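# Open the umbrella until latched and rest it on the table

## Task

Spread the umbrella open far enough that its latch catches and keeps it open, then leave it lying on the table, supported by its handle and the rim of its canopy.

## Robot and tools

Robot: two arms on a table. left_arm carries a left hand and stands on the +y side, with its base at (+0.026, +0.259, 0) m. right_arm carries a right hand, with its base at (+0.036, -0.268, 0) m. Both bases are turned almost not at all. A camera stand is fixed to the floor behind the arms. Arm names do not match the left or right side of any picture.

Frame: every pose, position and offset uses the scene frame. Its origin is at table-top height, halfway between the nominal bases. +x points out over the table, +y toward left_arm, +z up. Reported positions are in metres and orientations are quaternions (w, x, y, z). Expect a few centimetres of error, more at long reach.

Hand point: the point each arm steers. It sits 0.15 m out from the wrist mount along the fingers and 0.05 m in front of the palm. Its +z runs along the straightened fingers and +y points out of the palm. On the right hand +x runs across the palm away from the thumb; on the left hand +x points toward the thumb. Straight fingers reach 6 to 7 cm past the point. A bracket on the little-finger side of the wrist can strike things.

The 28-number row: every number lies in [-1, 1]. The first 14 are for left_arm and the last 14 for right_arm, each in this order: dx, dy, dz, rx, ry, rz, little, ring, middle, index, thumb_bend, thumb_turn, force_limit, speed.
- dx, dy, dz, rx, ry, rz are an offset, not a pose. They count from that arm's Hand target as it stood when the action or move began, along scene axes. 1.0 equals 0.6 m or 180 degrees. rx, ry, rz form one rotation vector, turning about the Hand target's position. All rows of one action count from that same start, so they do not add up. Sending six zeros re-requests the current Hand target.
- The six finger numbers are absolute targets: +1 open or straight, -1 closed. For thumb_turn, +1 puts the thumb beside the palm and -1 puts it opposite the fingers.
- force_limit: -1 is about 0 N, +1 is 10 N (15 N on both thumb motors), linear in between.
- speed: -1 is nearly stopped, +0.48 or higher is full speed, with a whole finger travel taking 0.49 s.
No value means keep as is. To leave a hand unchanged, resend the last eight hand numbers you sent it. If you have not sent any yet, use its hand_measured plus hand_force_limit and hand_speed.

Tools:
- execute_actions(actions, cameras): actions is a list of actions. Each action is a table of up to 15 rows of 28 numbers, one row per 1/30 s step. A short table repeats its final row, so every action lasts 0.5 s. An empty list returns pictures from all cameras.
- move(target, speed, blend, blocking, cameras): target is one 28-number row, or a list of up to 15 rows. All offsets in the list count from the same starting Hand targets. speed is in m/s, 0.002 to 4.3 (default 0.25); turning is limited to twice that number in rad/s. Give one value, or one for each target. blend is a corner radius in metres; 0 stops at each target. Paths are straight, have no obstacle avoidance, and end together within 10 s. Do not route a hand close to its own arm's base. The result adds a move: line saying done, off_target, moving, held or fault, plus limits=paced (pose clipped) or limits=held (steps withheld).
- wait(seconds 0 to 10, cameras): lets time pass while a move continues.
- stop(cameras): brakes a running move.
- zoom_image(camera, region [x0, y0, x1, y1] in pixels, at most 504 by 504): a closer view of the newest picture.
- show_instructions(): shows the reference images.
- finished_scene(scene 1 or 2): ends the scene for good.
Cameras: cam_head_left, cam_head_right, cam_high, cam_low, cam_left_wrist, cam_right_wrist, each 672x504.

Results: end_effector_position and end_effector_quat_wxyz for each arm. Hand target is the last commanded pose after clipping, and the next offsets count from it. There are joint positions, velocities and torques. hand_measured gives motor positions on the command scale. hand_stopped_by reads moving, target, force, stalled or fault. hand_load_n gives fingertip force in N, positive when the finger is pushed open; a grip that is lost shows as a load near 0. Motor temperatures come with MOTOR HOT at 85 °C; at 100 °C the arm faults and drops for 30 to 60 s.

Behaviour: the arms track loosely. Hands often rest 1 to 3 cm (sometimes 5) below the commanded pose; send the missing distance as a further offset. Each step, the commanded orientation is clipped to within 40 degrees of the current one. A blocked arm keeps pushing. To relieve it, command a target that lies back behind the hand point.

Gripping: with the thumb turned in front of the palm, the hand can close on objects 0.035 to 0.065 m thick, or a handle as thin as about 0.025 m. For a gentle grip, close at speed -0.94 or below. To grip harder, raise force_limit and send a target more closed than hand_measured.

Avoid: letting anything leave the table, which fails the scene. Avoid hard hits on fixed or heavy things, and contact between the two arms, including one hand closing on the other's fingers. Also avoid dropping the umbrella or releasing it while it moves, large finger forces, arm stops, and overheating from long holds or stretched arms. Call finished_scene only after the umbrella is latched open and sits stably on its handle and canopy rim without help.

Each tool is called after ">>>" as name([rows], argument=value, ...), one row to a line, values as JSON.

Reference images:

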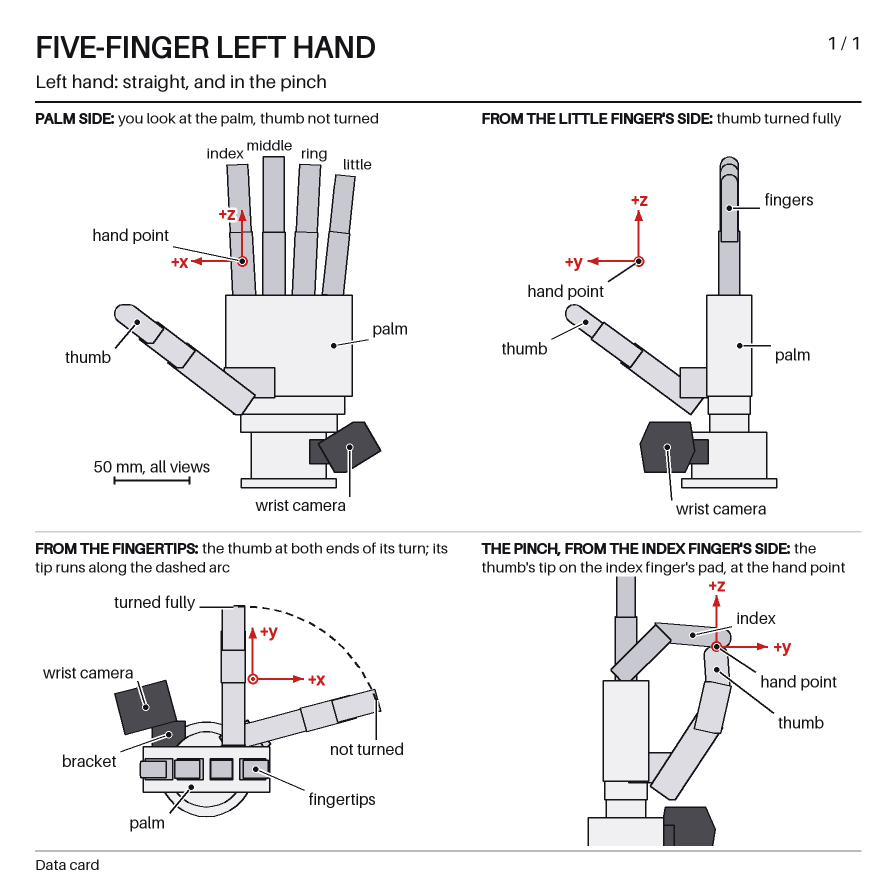

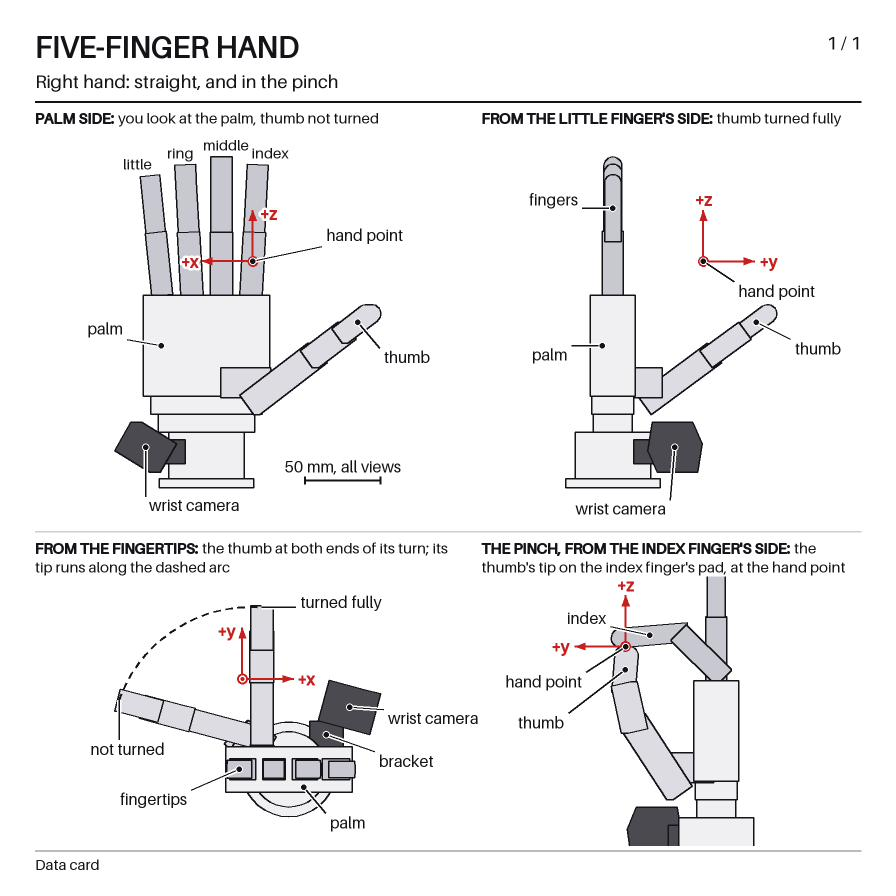

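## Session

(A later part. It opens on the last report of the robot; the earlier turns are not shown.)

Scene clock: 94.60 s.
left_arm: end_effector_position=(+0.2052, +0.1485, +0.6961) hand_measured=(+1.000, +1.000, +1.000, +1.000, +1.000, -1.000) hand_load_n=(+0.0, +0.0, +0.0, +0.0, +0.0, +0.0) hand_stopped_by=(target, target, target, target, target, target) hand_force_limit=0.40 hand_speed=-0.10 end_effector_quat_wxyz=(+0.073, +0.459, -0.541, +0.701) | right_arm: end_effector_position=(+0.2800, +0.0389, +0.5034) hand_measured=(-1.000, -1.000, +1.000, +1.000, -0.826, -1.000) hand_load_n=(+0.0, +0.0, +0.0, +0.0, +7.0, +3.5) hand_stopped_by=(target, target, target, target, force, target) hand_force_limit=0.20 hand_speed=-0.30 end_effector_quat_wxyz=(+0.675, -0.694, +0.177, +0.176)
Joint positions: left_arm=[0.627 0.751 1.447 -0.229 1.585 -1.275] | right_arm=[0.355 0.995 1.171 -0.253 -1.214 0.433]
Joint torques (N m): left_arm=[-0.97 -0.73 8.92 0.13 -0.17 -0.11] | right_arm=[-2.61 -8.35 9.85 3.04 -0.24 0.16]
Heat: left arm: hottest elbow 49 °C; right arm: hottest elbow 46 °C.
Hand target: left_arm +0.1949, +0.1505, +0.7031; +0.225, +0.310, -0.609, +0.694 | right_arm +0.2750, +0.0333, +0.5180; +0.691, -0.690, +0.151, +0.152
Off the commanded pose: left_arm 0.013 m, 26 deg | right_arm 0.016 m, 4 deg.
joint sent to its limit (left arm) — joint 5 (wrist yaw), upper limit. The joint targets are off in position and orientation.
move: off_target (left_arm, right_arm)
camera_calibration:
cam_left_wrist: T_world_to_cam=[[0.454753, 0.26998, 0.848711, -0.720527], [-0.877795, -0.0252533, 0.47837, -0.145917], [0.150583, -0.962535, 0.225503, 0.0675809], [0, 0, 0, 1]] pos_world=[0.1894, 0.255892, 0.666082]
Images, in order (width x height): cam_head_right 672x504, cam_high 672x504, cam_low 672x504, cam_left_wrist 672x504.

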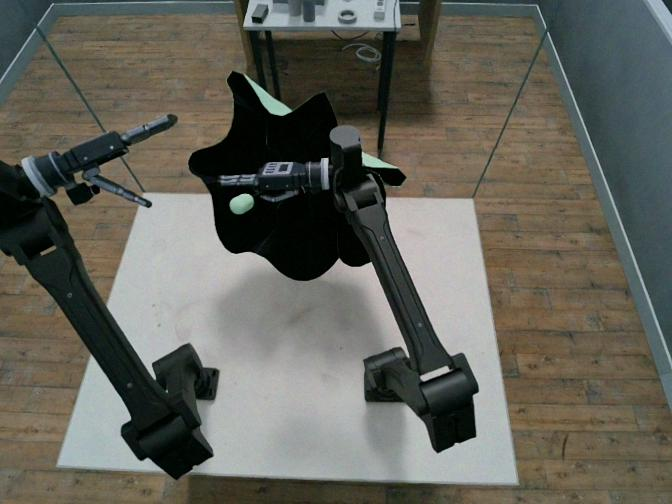

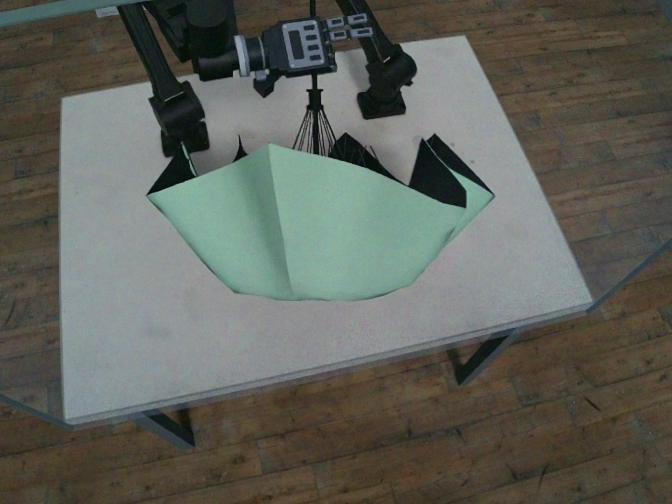

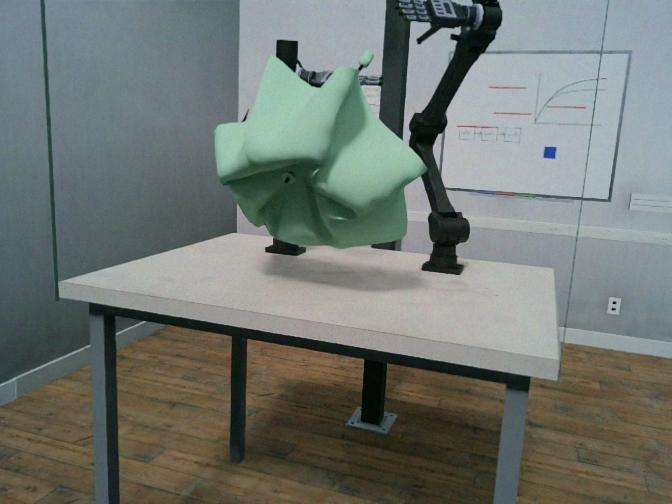

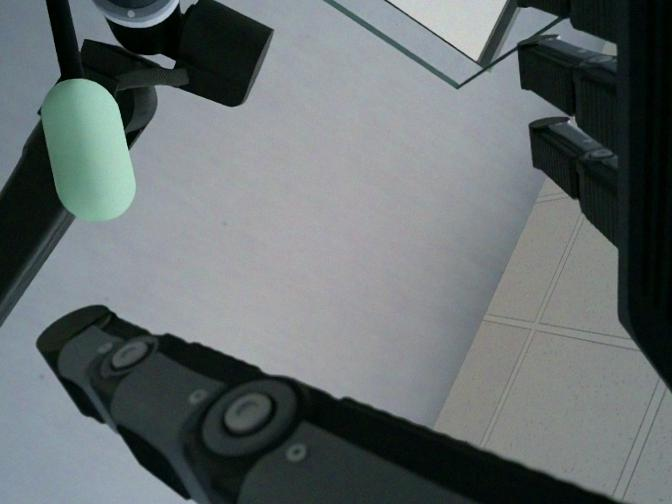

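>>> move(target=[-0.02,-0.033,-0.188,-0.0331,-0.0342,-0.0608,1,1,1,1,1,-1,0.4,0.2,0,0,0,0,0,0,-1,-1,1,1,-1,-1,0.2,-0.3], speed=0.12, cameras=["cam_high", "cam_low", "cam_left_wrist"])

Scene clock: 99.53 s.
left_arm: end_effector_position=(+0.1895, +0.1295, +0.5925) hand_measured=(+1.000, +1.000, +1.000, +1.000, +1.000, -1.000) hand_load_n=(+0.0, +0.0, +0.0, +0.0, +0.0, +0.0) hand_stopped_by=(target, target, target, target, target, target) hand_force_limit=0.40 hand_speed=0.20 end_effector_quat_wxyz=(+0.092, +0.420, -0.571, +0.700) | right_arm: end_effector_position=(+0.2799, +0.0389, +0.5035) hand_measured=(-1.000, -1.000, +1.000, +1.000, -0.826, -1.000) hand_load_n=(+0.0, +0.0, +0.0, +0.0, +7.5, +3.0) hand_stopped_by=(target, target, target, target, force, target) hand_force_limit=0.20 hand_speed=-0.30 end_effector_quat_wxyz=(+0.675, -0.694, +0.177, +0.177)
Joint positions: left_arm=[0.532 0.592 1.128 -0.229 1.585 -1.071] | right_arm=[0.355 0.995 1.171 -0.253 -1.214 0.434]
Joint torques (N m): left_arm=[-2.55 -0.21 7.56 0.87 -0.03 0.03] | right_arm=[-2.67 -8.12 9.84 3.11 -0.23 0.16]
Heat: left arm: hottest elbow 49 °C; right arm: hottest elbow 46 °C.
Hand target: left_arm +0.1830, +0.1307, +0.5904; +0.273, +0.201, -0.610, +0.716 | right_arm +0.2750, +0.0333, +0.5180; +0.691, -0.690, +0.151, +0.152
Off the commanded pose: left_arm 0.007 m, 33 deg | right_arm 0.016 m, 5 deg.
joint sent to its limit (left arm) — joint 5 (wrist yaw), upper limit. The joint targets are off in position and orientation.
move: off_target (left_arm, right_arm)
camera_calibration:
cam_left_wrist: T_world_to_cam=[[0.444946, 0.208928, 0.870846, -0.6237], [-0.894193, 0.0499856, 0.444882, -0.0973676], [0.0494187, -0.976653, 0.209063, 0.105756], [0, 0, 0, 1]] pos_world=[0.185221, 0.238462, 0.564354]
Images, in order (width x height): cam_high 672x504, cam_low 672x504, cam_left_wrist 672x504.

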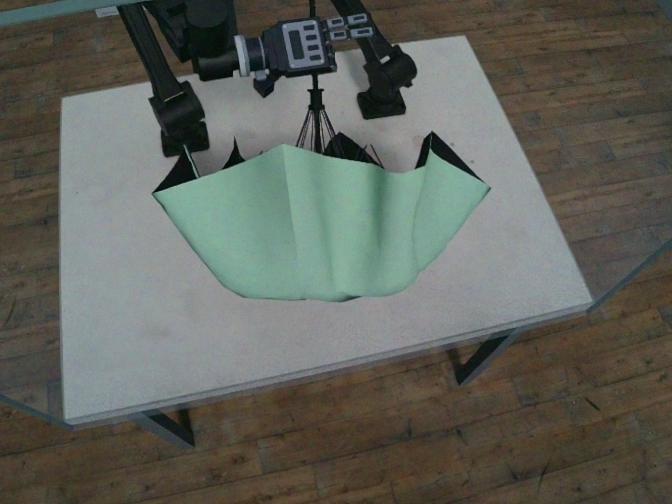

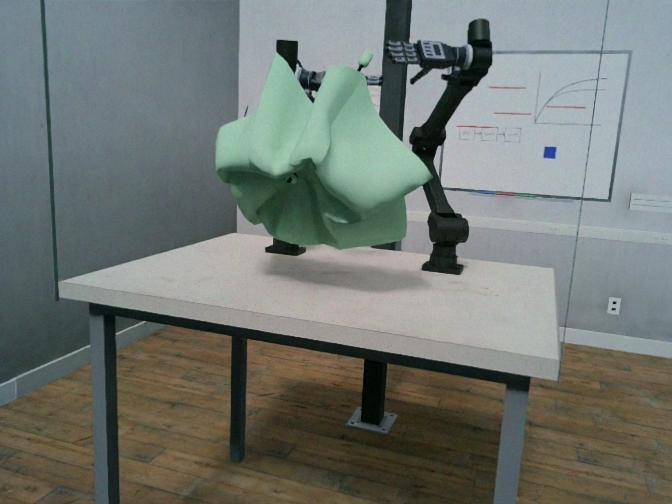

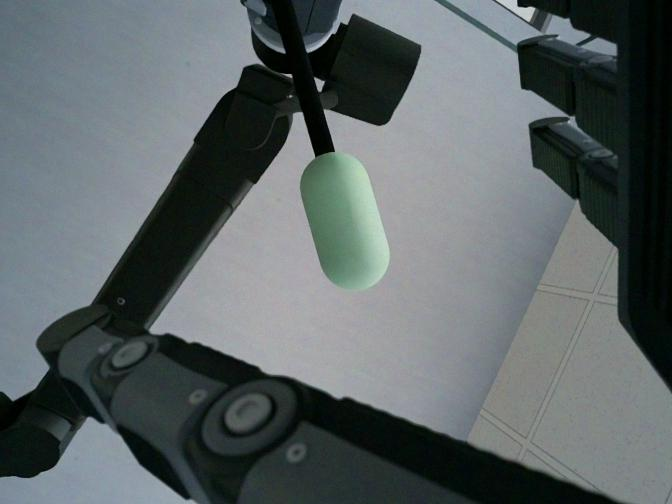

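>>> move(target=[0.0,-0.117,0.0,0,0,0,1,1,1,1,1,-1,0.4,0.2,0,0,0,0,0,0,-1,-1,1,1,-1,-1,0.2,-0.3], speed=0.1, cameras=["cam_left_wrist"])

Scene clock: 104.07 s.
left_arm: end_effector_position=(+0.1842, +0.0626, +0.5849) hand_measured=(+1.000, +1.000, +1.000, +1.000, +1.000, -1.000) hand_load_n=(+0.0, +0.0, +0.0, +0.0, +0.0, +0.0) hand_stopped_by=(target, target, target, target, target, target) hand_force_limit=0.40 hand_speed=0.20 end_effector_quat_wxyz=(-0.238, -0.248, +0.659, -0.670) | right_arm: end_effector_position=(+0.2800, +0.0388, +0.5039) hand_measured=(-1.000, -1.000, +1.000, +1.000, -0.826, -1.000) hand_load_n=(+0.0, +0.0, +0.0, +0.0, +7.0, +3.0) hand_stopped_by=(target, target, target, target, force, target) hand_force_limit=0.20 hand_speed=-0.30 end_effector_quat_wxyz=(+0.676, -0.694, +0.176, +0.175)
Joint positions: left_arm=[0.012 0.759 1.128 0.064 1.548 -1.134] | right_arm=[0.355 0.994 1.171 -0.25 -1.214 0.434]
Joint torques (N m): left_arm=[-2.96 -1.32 9.74 1.52 -0.35 -0.18] | right_arm=[-2.55 -8.29 9.81 3.03 -0.24 0.16]
Heat: left arm: hottest elbow 49 °C; right arm: hottest elbow 45 °C.
Hand target: left_arm +0.1829, +0.0605, +0.5904; -0.273, -0.201, +0.610, -0.716 | right_arm +0.2749, +0.0332, +0.5181; +0.691, -0.690, +0.151, +0.152
Off the commanded pose: left_arm 0.006 m, 10 deg | right_arm 0.016 m, 4 deg.
move: off_target (left_arm, right_arm)
camera_calibration:
cam_left_wrist: T_world_to_cam=[[0.434323, -0.0116213, 0.900682, -0.602346], [-0.794328, 0.466559, 0.389058, -0.107244], [-0.424743, -0.884414, 0.193406, 0.133009], [0, 0, 0, 1]] pos_world=[0.23292, 0.16067, 0.558521]
Images, in order (width x height): cam_left_wrist 672x504.

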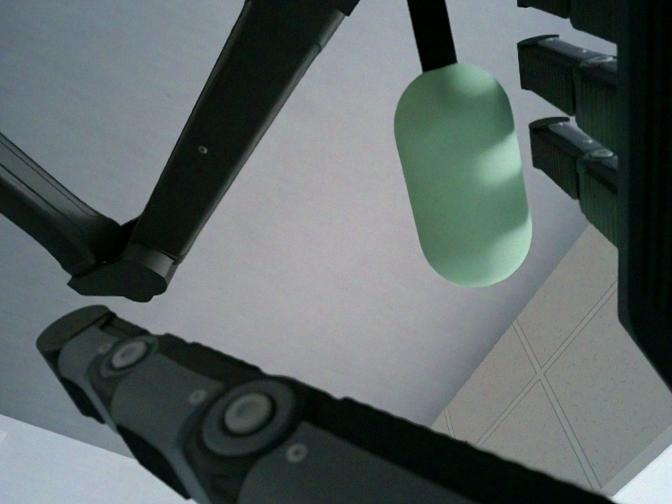

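>>> move(target=[-0.007,-0.117,0.0165,0,0,0,1,1,1,1,1,-1,0.4,0.2,0,0,0,0,0,0,-1,-1,1,1,-1,-1,0.2,-0.3], speed=0.08, cameras=["cam_left_wrist", "cam_low"])

Scene clock: 106.33 s.
left_arm: end_effector_position=(+0.1781, -0.0060, +0.6007) hand_measured=(+1.000, +1.000, +1.000, +1.000, +1.000, -1.000) hand_load_n=(+0.0, +0.0, +0.0, +0.0, +0.0, +0.0) hand_stopped_by=(target, target, target, target, target, target) hand_force_limit=0.40 hand_speed=0.20 end_effector_quat_wxyz=(+0.266, +0.202, -0.613, +0.716) | right_arm: end_effector_position=(+0.2800, +0.0388, +0.5039) hand_measured=(-1.000, -1.000, +1.000, +1.000, -0.826, -1.000) hand_load_n=(+0.0, +0.0, +0.0, +0.0, +7.0, +3.0) hand_stopped_by=(target, target, target, target, force, target) hand_force_limit=0.20 hand_speed=-0.30 end_effector_quat_wxyz=(+0.676, -0.694, +0.176, +0.175)
Joint positions: left_arm=[-0.295 0.79 1.08 0.27 1.252 -1.212] | right_arm=[0.355 0.994 1.171 -0.25 -1.214 0.434]
Joint torques (N m): left_arm=[-2.26 -1.61 8.64 1.65 -0.49 -0.17] | right_arm=[-2.55 -8.23 9.8 3.04 -0.23 0.17]
Heat: left arm: hottest elbow 49 °C; right arm: hottest elbow 45 °C.
Hand target: left_arm +0.1788, -0.0097, +0.6002; +0.273, +0.201, -0.610, +0.716 | right_arm +0.2749, +0.0332, +0.5181; +0.691, -0.690, +0.151, +0.152
Off the commanded pose: left_arm 0.004 m, 1 deg | right_arm 0.016 m, 4 deg.
move: off_target (right_arm)
camera_calibration:
cam_left_wrist: T_world_to_cam=[[0.415658, 0.108301, 0.90305, -0.612202], [-0.774798, 0.562183, 0.289203, -0.0292281], [-0.476359, -0.819891, 0.317587, 0.00170806], [0, 0, 0, 1]] pos_world=[0.232634, 0.0841344, 0.56076]
Images, in order (width x height): cam_low 672x504, cam_left_wrist 672x504.

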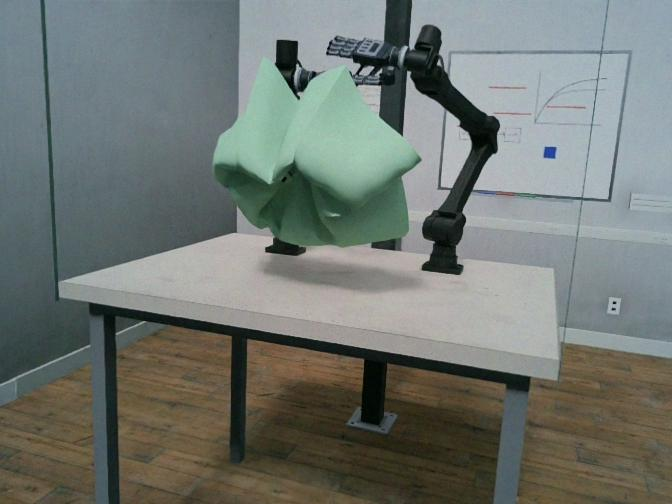

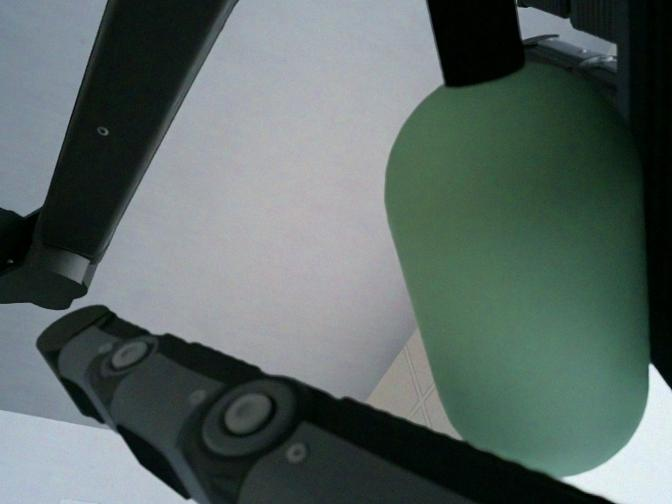

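>>> execute_actions([
  [[0,0,0,0,0,0,-1,-1,-1,-1,1,-1,0.8,-0.5,0,0,0,0,0,0,-1,-1,1,1,-1,-1,0.2,-0.3]],
  [[0,0,0,0,0,0,-1,-1,-1,-1,1,-1,0.8,-0.5,0,0,0,0,0,0,-1,-1,1,1,-1,-1,0.2,-0.3]],
  [[0,0,0,0,0,0,-1,-1,-1,-1,1,-1,0.8,-0.5,0,0,0,0,0,0,-1,-1,1,1,-1,-1,0.2,-0.3]],
  [[0,0,0,0,0,0,-1,-1,-1,-1,-1,-1,0.6,-0.5,0,0,0,0,0,0,-1,-1,1,1,-1,-1,0.2,-0.3]],
  [[0,0,0,0,0,0,-1,-1,-1,-1,-1,-1,0.6,-0.5,0,0,0,0,0,0,-1,-1,1,1,-1,-1,0.2,-0.3]],
  [[0,0,0,0,0,0,-1,-1,-1,-1,-1,-1,0.6,-0.5,0,0,0,0,0,0,-1,-1,1,1,-1,-1,0.2,-0.3]],
], cameras=["cam_left_wrist"])

Scene clock: 109.83 s.
left_arm: end_effector_position=(+0.1774, -0.0072, +0.6001) hand_measured=(-1.000, -0.972, -0.964, -0.990, +0.444, -1.000) hand_load_n=(+0.0, +5.5, +5.5, +12.0, +11.5, +2.5) hand_stopped_by=(target, force, force, force, force, target) hand_force_limit=0.60 hand_speed=-0.50 end_effector_quat_wxyz=(+0.277, +0.209, -0.611, +0.711) | right_arm: end_effector_position=(+0.2801, +0.0384, +0.5045) hand_measured=(-1.000, -1.000, +1.000, +1.000, -0.826, -1.000) hand_load_n=(+0.0, +0.0, +0.0, +0.0, +5.5, +1.5) hand_stopped_by=(target, target, target, target, force, target) hand_force_limit=0.20 hand_speed=-0.30 end_effector_quat_wxyz=(+0.676, -0.694, +0.176, +0.175)
Joint positions: left_arm=[-0.302 0.792 1.076 0.271 1.251 -1.233] | right_arm=[0.353 0.993 1.171 -0.247 -1.214 0.437]
Joint torques (N m): left_arm=[-2.73 -1.67 8.98 1.72 -0.51 -0.08] | right_arm=[-2.55 -8.06 9.77 2.84 -0.26 0.13]
Heat: left arm: hottest elbow 49 °C; right arm: hottest elbow 45 °C.
Hand target: left_arm +0.1788, -0.0098, +0.6002; +0.273, +0.201, -0.610, +0.716 | right_arm +0.2749, +0.0333, +0.5181; +0.691, -0.690, +0.151, +0.152
Off the commanded pose: left_arm 0.003 m, 1 deg | right_arm 0.015 m, 4 deg.
Step readings (end_effector_position of left_arm | right_arm):
0: (+0.1781, -0.0060, +0.6008) | (+0.2800, +0.0388, +0.5039)
1: (+0.1781, -0.0060, +0.6008) | (+0.2800, +0.0388, +0.5039)
2: (+0.1781, -0.0060, +0.6008) | (+0.2800, +0.0388, +0.5039)
4: (+0.1783, -0.0060, +0.6011) | (+0.2800, +0.0388, +0.5039)
8: (+0.1783, -0.0060, +0.6011) | (+0.2800, +0.0388, +0.5039)
15: (+0.1782, -0.0061, +0.6011) | (+0.2800, +0.0388, +0.5039)
16: (+0.1782, -0.0061, +0.6011) | (+0.2800, +0.0388, +0.5039)
17: (+0.1782, -0.0061, +0.6011) | (+0.2800, +0.0388, +0.5039)
19: (+0.1782, -0.0061, +0.6011) | (+0.2800, +0.0388, +0.5039)
23: (+0.1782, -0.0061, +0.6011) | (+0.2800, +0.0388, +0.5039)
30: (+0.1782, -0.0061, +0.6011) | (+0.2800, +0.0388, +0.5039)
31: (+0.1782, -0.0061, +0.6011) | (+0.2800, +0.0388, +0.5039)
32: (+0.1782, -0.0061, +0.6011) | (+0.2800, +0.0388, +0.5039)
34: (+0.1782, -0.0061, +0.6011) | (+0.2800, +0.0388, +0.5039)
38: (+0.1782, -0.0061, +0.6011) | (+0.2800, +0.0388, +0.5039)
45: (+0.1779, -0.0063, +0.6011) | (+0.2799, +0.0386, +0.5041)
46: (+0.1772, -0.0066, +0.6004) | (+0.2804, +0.0386, +0.5043)
47: (+0.1770, -0.0070, +0.6002) | (+0.2803, +0.0385, +0.5044)
49: (+0.1774, -0.0072, +0.6000) | (+0.2801, +0.0384, +0.5045)
53: (+0.1774, -0.0072, +0.6000) | (+0.2801, +0.0384, +0.5045)
60: (+0.1774, -0.0072, +0.6000) | (+0.2801, +0.0384, +0.5045)
61: (+0.1774, -0.0072, +0.6000) | (+0.2801, +0.0384, +0.5045)
62: (+0.1774, -0.0072, +0.6000) | (+0.2801, +0.0384, +0.5045)
64: (+0.1774, -0.0072, +0.6000) | (+0.2801, +0.0384, +0.5045)
68: (+0.1774, -0.0072, +0.6000) | (+0.2801, +0.0384, +0.5045)
75: (+0.1774, -0.0072, +0.6001) | (+0.2801, +0.0384, +0.5045)
76: (+0.1774, -0.0072, +0.6001) | (+0.2801, +0.0384, +0.5045)
77: (+0.1774, -0.0072, +0.6001) | (+0.2801, +0.0384, +0.5045)
79: (+0.1774, -0.0072, +0.6001) | (+0.2801, +0.0384, +0.5045)
83: (+0.1774, -0.0072, +0.6001) | (+0.2801, +0.0384, +0.5045)
90: (+0.1774, -0.0072, +0.6001) | (+0.2801, +0.0384, +0.5045)
camera_calibration:
cam_left_wrist: T_world_to_cam=[[0.439697, 0.103228, 0.892194, -0.608913], [-0.762121, 0.568493, 0.309818, -0.0434304], [-0.475224, -0.816186, 0.328637, -0.00625722], [0, 0, 0, 1]] pos_world=[0.231665, 0.0824397, 0.558781]
Images, in order (width x height): cam_left_wrist 672x504.

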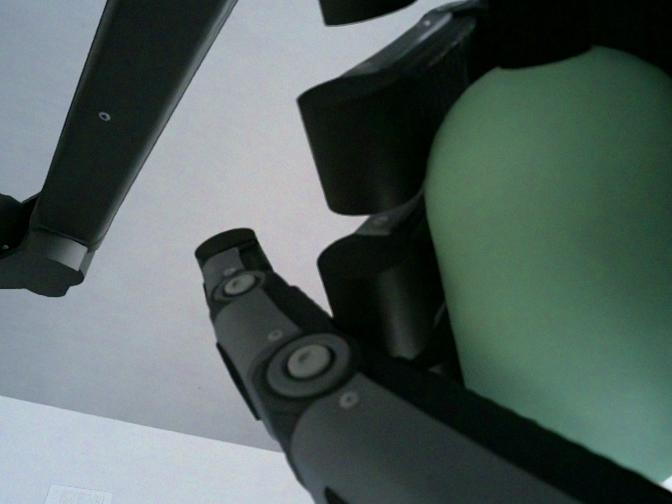

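>>> move(target=[0.001,-0.04,-0.11,0,-0.094,0,-1,-1,-1,-1,-1,-1,0.6,-0.5,0.02,-0.013,-0.055,0,-0.094,0,-1,-1,1,1,-0.76,-1,0.2,-0.3], speed=0.06, cameras=["cam_high", "cam_low", "cam_head_right", "cam_left_wrist"])

Scene clock: 113.93 s.
left_arm: end_effector_position=(+0.1813, -0.0309, +0.5331) hand_measured=(-1.000, -0.972, -0.964, -0.990, +0.444, -1.000) hand_load_n=(+0.0, +6.0, +5.5, +12.5, +11.5, +2.5) hand_stopped_by=(target, force, force, force, force, target) hand_force_limit=0.60 hand_speed=-0.50 end_effector_quat_wxyz=(+0.209, +0.123, -0.641, +0.728) | right_arm: end_effector_position=(+0.2886, +0.0296, +0.4758) hand_measured=(-1.000, -1.000, +1.000, +1.000, -0.760, -1.000) hand_load_n=(+0.0, +0.0, +0.0, +0.0, +1.0, +0.5) hand_stopped_by=(target, target, target, target, target, target) hand_force_limit=0.20 hand_speed=-0.30 end_effector_quat_wxyz=(+0.697, -0.710, +0.069, +0.071)
Joint positions: left_arm=[-0.389 0.793 0.96 0.282 1.225 -0.896] | right_arm=[0.333 0.965 1.111 -0.199 -1.235 0.149]
Joint torques (N m): left_arm=[-2.49 -2.32 9.7 1.42 -0.45 0.44] | right_arm=[-2.67 -7.18 9.48 2.58 -0.21 0.02]
Heat: left arm: hottest elbow 49 °C; right arm: hottest elbow 45 °C.
Hand target: left_arm +0.1795, -0.0337, +0.5341; +0.181, +0.094, -0.644, +0.737 | right_arm +0.2871, +0.0254, +0.4849; +0.706, -0.705, +0.047, +0.049
Off the commanded pose: left_arm 0.004 m, 5 deg | right_arm 0.010 m, 4 deg.
move: off_target (left_arm, right_arm)
camera_calibration:
cam_left_wrist: T_world_to_cam=[[0.226066, 0.0963215, 0.969338, -0.55111], [-0.806634, 0.576386, 0.130846, 0.0974266], [-0.54611, -0.811481, 0.207998, 0.0755625], [0, 0, 0, 1]] pos_world=[0.24444, 0.058246, 0.505747]
Images, in order (width x height): cam_head_right 672x504, cam_high 672x504, cam_low 672x504, cam_left_wrist 672x504.

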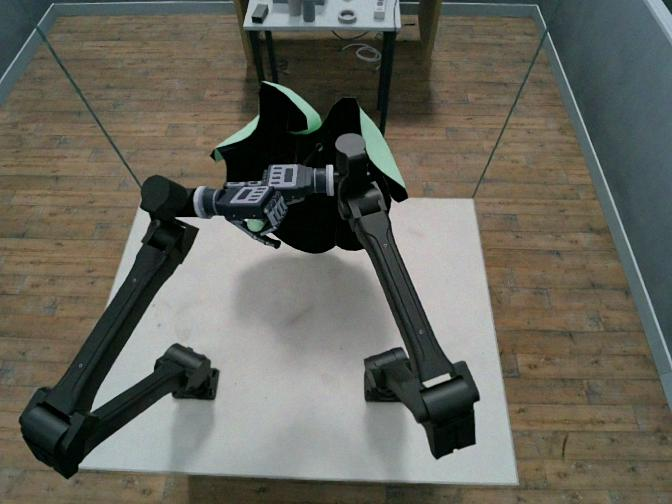

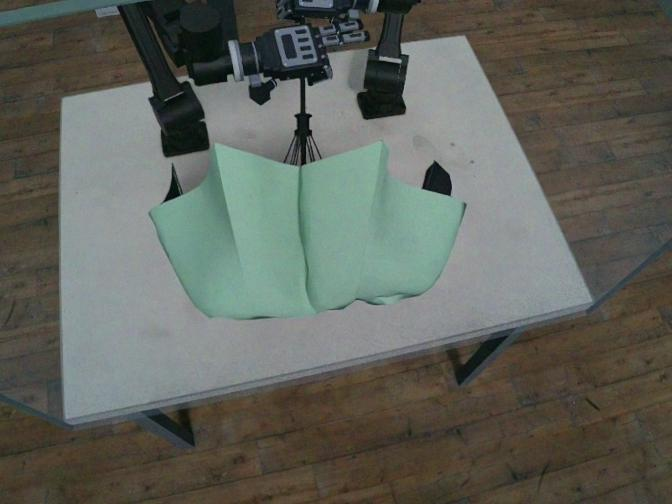

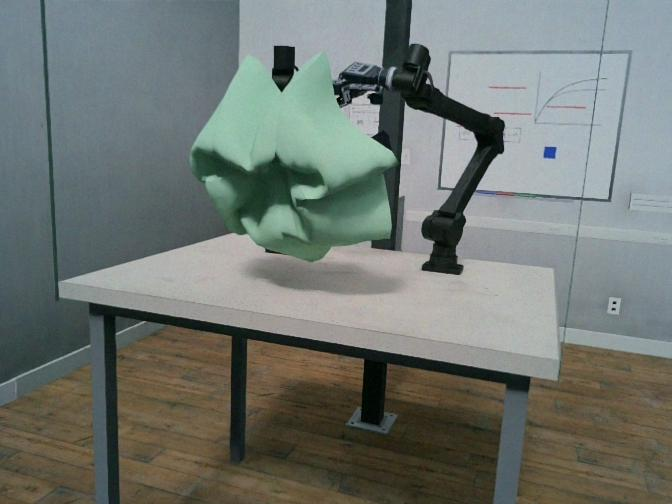

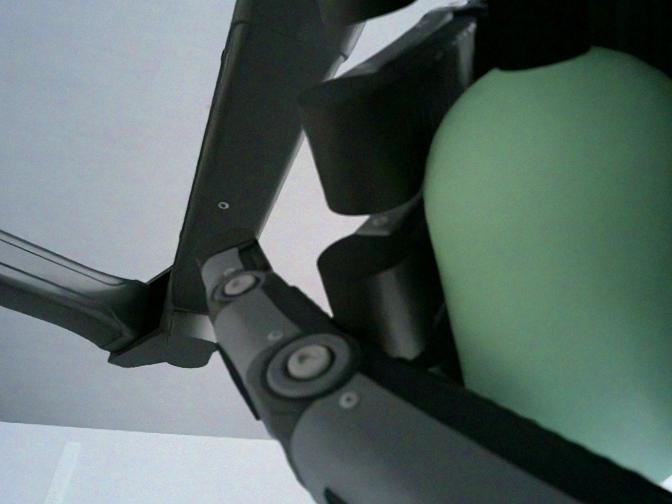

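>>> move(target=[0,0,0,0,0,0,-1,-1,-1,-1,-1,-1,0.6,-0.5,0.18,-0.004,-0.067,0,0.06,0,-1,-1,1,1,-0.76,-1,0.2,-0.3], speed=0.06, cameras=["cam_high", "cam_low", "cam_head_right", "cam_right_wrist"])

Scene clock: 117.23 s.
left_arm: end_effector_position=(+0.1850, -0.0328, +0.5267) hand_measured=(-1.000, -0.972, -0.964, -0.990, +0.444, -1.000) hand_load_n=(+0.0, +4.5, +5.0, +12.5, +11.0, +3.0) hand_stopped_by=(target, force, force, force, force, target) hand_force_limit=0.60 hand_speed=-0.50 end_effector_quat_wxyz=(+0.210, +0.128, -0.642, +0.726) | right_arm: end_effector_position=(+0.3796, +0.0246, +0.4181) hand_measured=(-1.000, -1.000, +1.000, +1.000, -0.760, -1.000) hand_load_n=(+0.0, +0.0, +0.0, +0.0, +1.0, +1.5) hand_stopped_by=(target, target, target, target, target, target) hand_force_limit=0.20 hand_speed=-0.30 end_effector_quat_wxyz=(+0.687, -0.703, +0.125, +0.139)
Joint positions: left_arm=[-0.39 0.798 0.95 0.279 1.22 -0.885] | right_arm=[0.24 1.226 1.128 0.015 -1.347 0.295]
Joint torques (N m): left_arm=[-2.43 -3.6 10.55 1.28 -0.3 0.42] | right_arm=[-2.96 -8.76 14.35 2.28 0.01 0.37]
Heat: left arm: hottest elbow 49 °C; right arm: hottest elbow 45 °C.
Hand target: left_arm +0.1793, -0.0338, +0.5343; +0.181, +0.094, -0.644, +0.738 | right_arm +0.3950, +0.0230, +0.4449; +0.698, -0.697, +0.113, +0.115
Off the commanded pose: left_arm 0.009 m, 5 deg | right_arm 0.031 m, 3 deg.
move: off_target (left_arm, right_arm)
camera_calibration:
cam_right_wrist: T_world_to_cam=[[-0.0913406, -0.0309597, -0.995338, 0.450463], [-0.826144, -0.555714, 0.0930993, 0.282204], [-0.556006, 0.830797, 0.025182, 0.288982], [0, 0, 0, 1]] pos_world=[0.434963, -0.0693143, 0.414813]
Images, in order (width x height): cam_head_right 672x504, cam_high 672x504, cam_low 672x504, cam_right_wrist 672x504.

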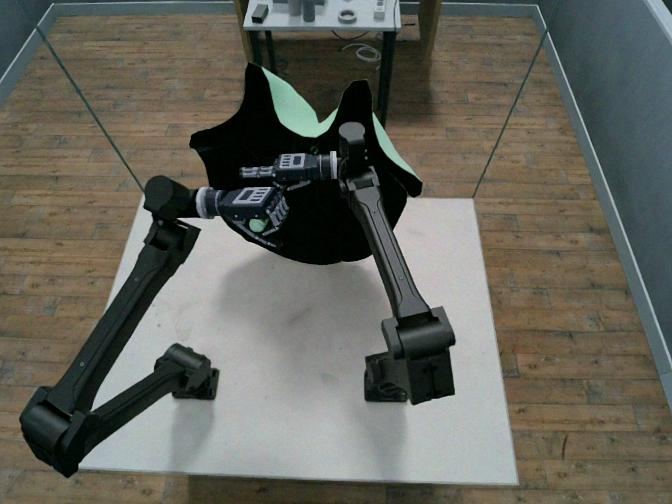

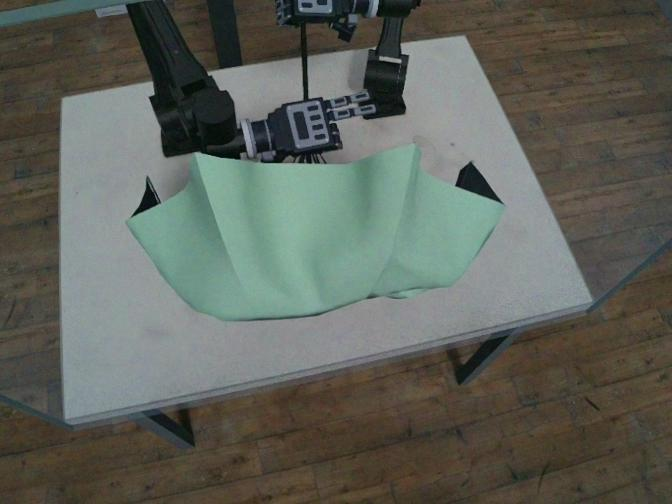

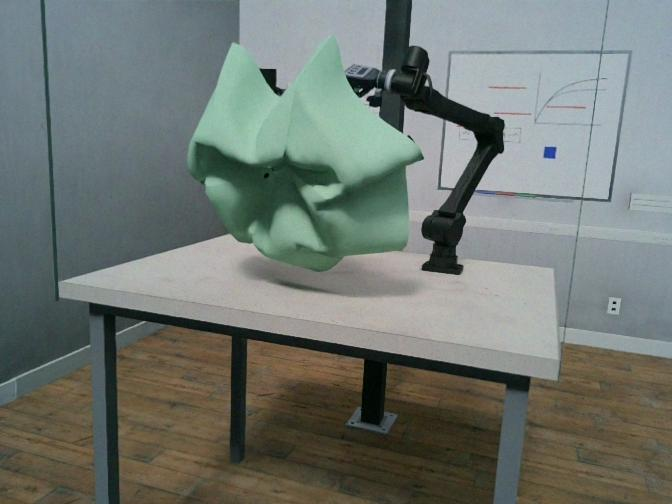

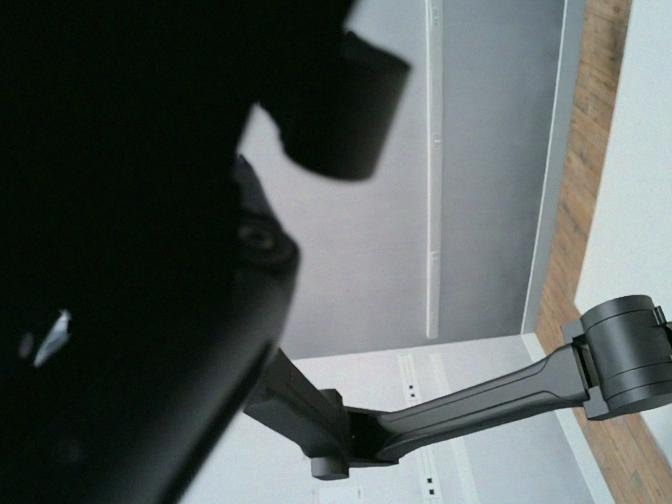

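>>> move(target=[0,0,0.005,0,0,0,-1,-1,-1,-1,-1,-1,0.6,-0.5,0.09,0.012,0.01,0,0,0,-1,-1,1,1,-0.76,-1,0.2,-0.3], speed=0.06, cameras=["cam_high", "cam_low", "cam_head_right", "cam_left_wrist"])

Scene clock: 119.37 s.
left_arm: end_effector_position=(+0.1999, -0.0383, +0.5199) hand_measured=(-1.000, -0.974, -0.964, -0.990, +0.444, -1.000) hand_load_n=(+0.0, +1.5, +3.5, +11.5, +10.0, +2.5) hand_stopped_by=(target, force, force, force, force, target) hand_force_limit=0.60 hand_speed=-0.50 end_effector_quat_wxyz=(+0.176, +0.118, -0.642, +0.737) | right_arm: end_effector_position=(+0.3922, +0.0283, +0.4342) hand_measured=(-1.000, -1.000, +1.000, +1.000, -0.758, -1.000) hand_load_n=(+0.0, +0.0, +0.0, +0.0, +8.5, +12.5) hand_stopped_by=(target, target, target, target, target, target) hand_force_limit=0.20 hand_speed=-0.30 end_effector_quat_wxyz=(+0.687, -0.704, +0.094, +0.155)
Joint positions: left_arm=[-0.39 0.814 0.95 0.271 1.189 -0.796] | right_arm=[0.242 1.29 1.219 0.015 -1.411 0.299]
Joint torques (N m): left_arm=[-2.96 -5.25 11.59 0.7 0.59 -0.19] | right_arm=[-4.78 -4.19 17.48 2.48 1.95 0.37]
Heat: left arm: hottest elbow 50 °C; right arm: hottest elbow 46 °C.
Hand target: left_arm +0.1794, -0.0338, +0.5373; +0.181, +0.094, -0.644, +0.737 | right_arm +0.4489, +0.0303, +0.4510; +0.698, -0.697, +0.113, +0.115
Off the commanded pose: left_arm 0.027 m, 3 deg | right_arm 0.059 m, 5 deg.
move: off_target (left_arm, right_arm)
camera_calibration:
cam_left_wrist: T_world_to_cam=[[0.169444, 0.108787, 0.979517, -0.535268], [-0.837649, 0.539558, 0.0849784, 0.147082], [-0.519262, -0.834891, 0.18255, 0.0893849], [0, 0, 0, 1]] pos_world=[0.260315, 0.0534973, 0.495488]
Images, in order (width x height): cam_head_right 672x504, cam_high 672x504, cam_low 672x504, cam_left_wrist 672x504.

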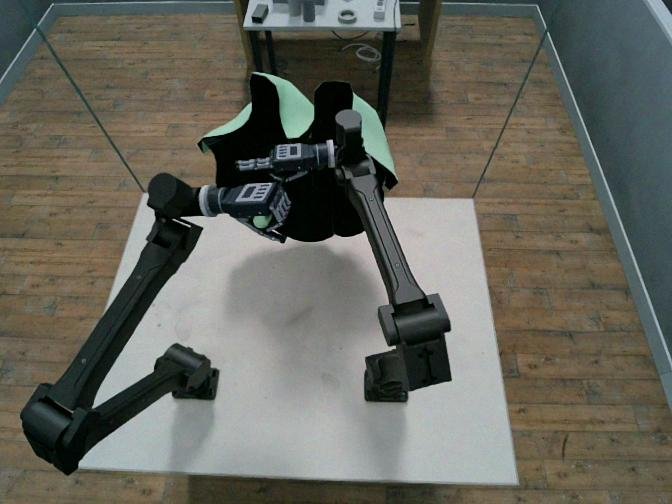

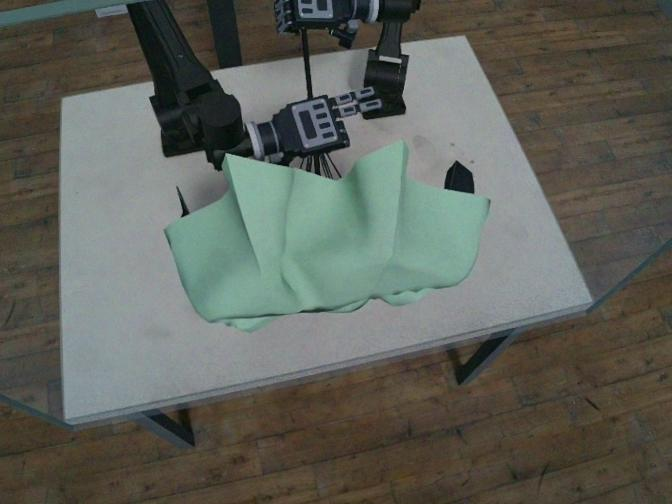

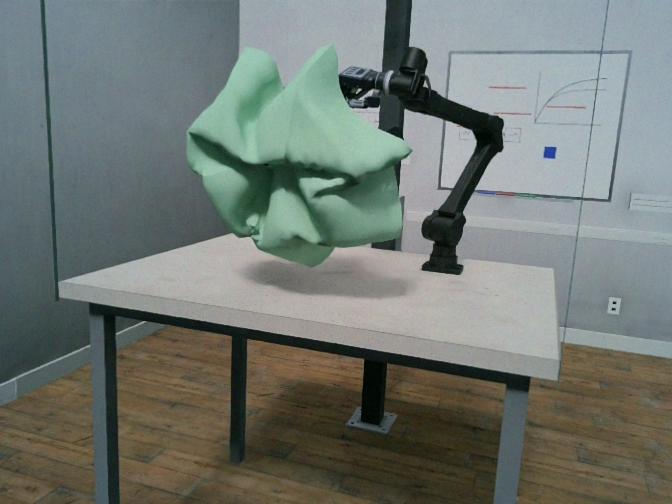

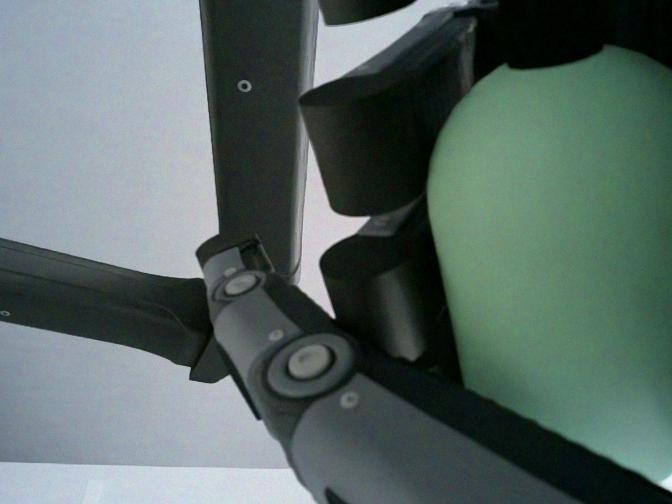

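>>> execute_actions([
  [[0,0,0,0,0,0,-1,-1,-1,-1,-1,-1,0.6,-0.5,-0.06,-0.004,0.01,0,0,0,-1,-1,1,1,-0.76,-1,0.2,-0.3]],
], cameras=["all"])

>>> zoom_image(camera="cam_high", region=[150, 60, 500, 340])

Scene clock: 120.43 s.
left_arm: end_effector_position=(+0.1994, -0.0382, +0.5202) hand_measured=(-1.000, -0.974, -0.964, -0.990, +0.444, -1.000) hand_load_n=(+0.0, +1.0, +3.0, +12.5, +10.5, +2.5) hand_stopped_by=(target, force, force, force, force, target) hand_force_limit=0.60 hand_speed=-0.50 end_effector_quat_wxyz=(+0.175, +0.118, -0.642, +0.737) | right_arm: end_effector_position=(+0.3920, +0.0300, +0.4376) hand_measured=(-1.000, -1.000, +1.000, +1.000, -0.758, -1.000) hand_load_n=(+0.0, +0.0, +0.0, +0.0, +9.0, +9.5) hand_stopped_by=(target, target, target, target, target, target) hand_force_limit=0.20 hand_speed=-0.30 end_effector_quat_wxyz=(+0.689, -0.704, +0.096, +0.147)
Joint positions: left_arm=[-0.39 0.813 0.95 0.271 1.189 -0.796] | right_arm=[0.246 1.281 1.219 0.015 -1.393 0.299]
Joint torques (N m): left_arm=[-2.55 -4.89 11.51 0.64 0.56 -0.23] | right_arm=[-3.55 -9.93 12.83 1.65 1.93 0.43]
Heat: left arm: hottest elbow 50 °C; right arm: hottest elbow 46 °C.
Hand target: left_arm +0.1794, -0.0338, +0.5373; +0.181, +0.094, -0.644, +0.737 | right_arm +0.4130, +0.0279, +0.4569; +0.698, -0.697, +0.113, +0.115
Off the commanded pose: left_arm 0.027 m, 3 deg | right_arm 0.029 m, 4 deg.
Step readings (end_effector_position of left_arm | right_arm):
0: (+0.1999, -0.0383, +0.5199) | (+0.3922, +0.0283, +0.4342)
1: (+0.1999, -0.0383, +0.5199) | (+0.3922, +0.0283, +0.4342)
2: (+0.1999, -0.0383, +0.5199) | (+0.3918, +0.0286, +0.4345)
4: (+0.1999, -0.0383, +0.5199) | (+0.3912, +0.0286, +0.4358)
8: (+0.1996, -0.0382, +0.5201) | (+0.3916, +0.0294, +0.4371)
15: (+0.1994, -0.0382, +0.5202) | (+0.3920, +0.0300, +0.4376)
camera_calibration:
cam_left_wrist: T_world_to_cam=[[0.168482, 0.109286, 0.979628, -0.535346], [-0.83776, 0.539556, 0.0838906, 0.147181], [-0.519396, -0.834827, 0.182461, 0.0893649], [0, 0, 0, 1]] pos_world=[0.259914, 0.0536978, 0.495787]
cam_right_wrist: T_world_to_cam=[[-0.0609891, -0.0234951, -0.997862, 0.460142], [-0.798401, -0.598832, 0.0628978, 0.297281], [-0.59903, 0.80053, 0.0177637, 0.311875], [0, 0, 0, 1]] pos_world=[0.452235, -0.0608324, 0.434919]

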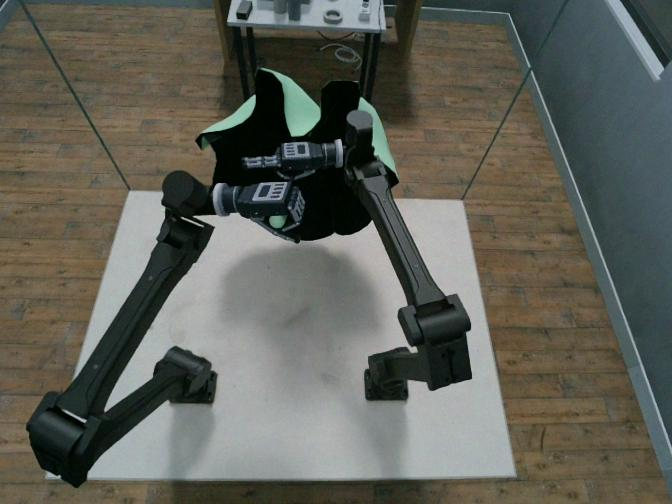

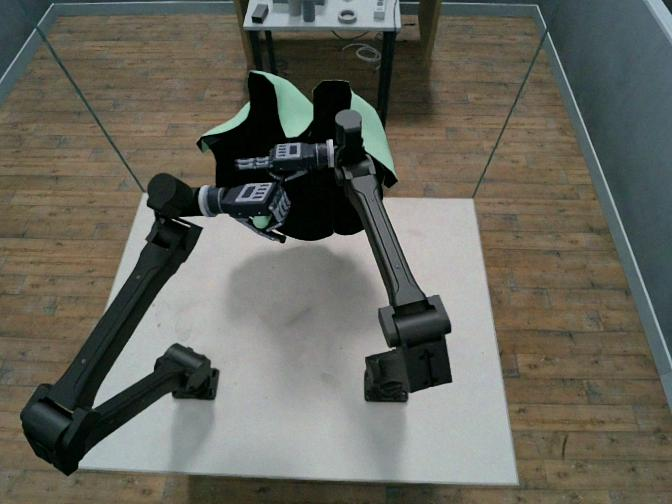

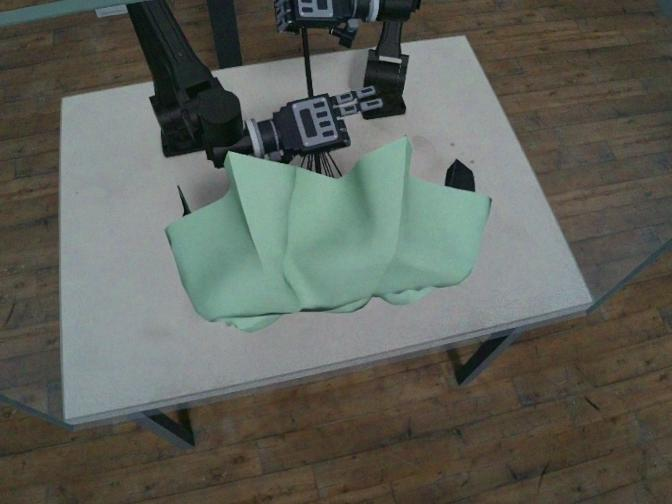

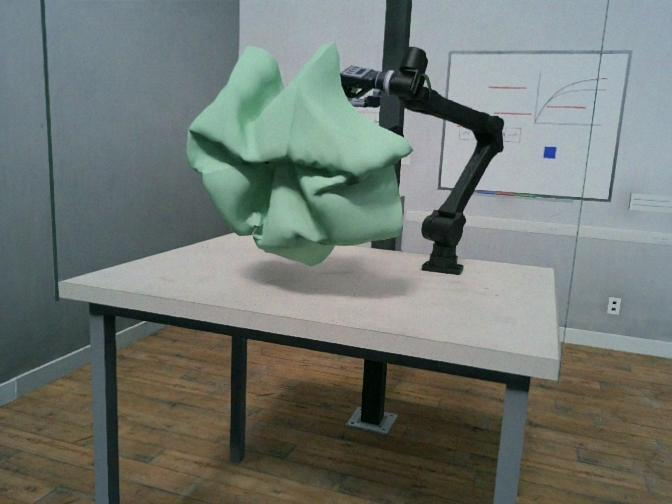

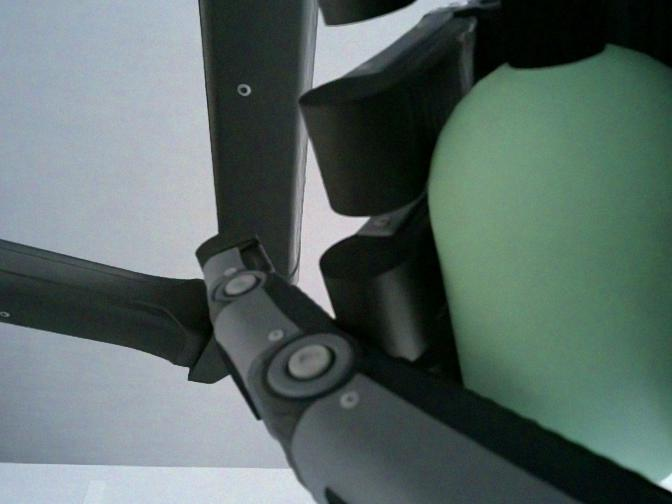

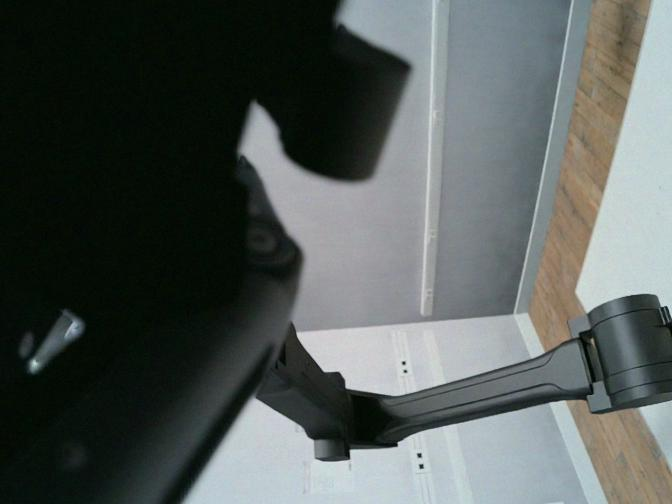

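Scaled by 1.440.

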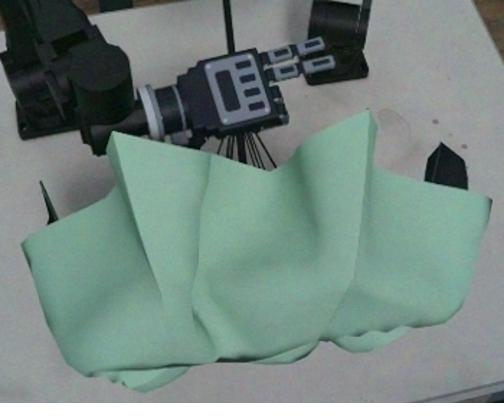

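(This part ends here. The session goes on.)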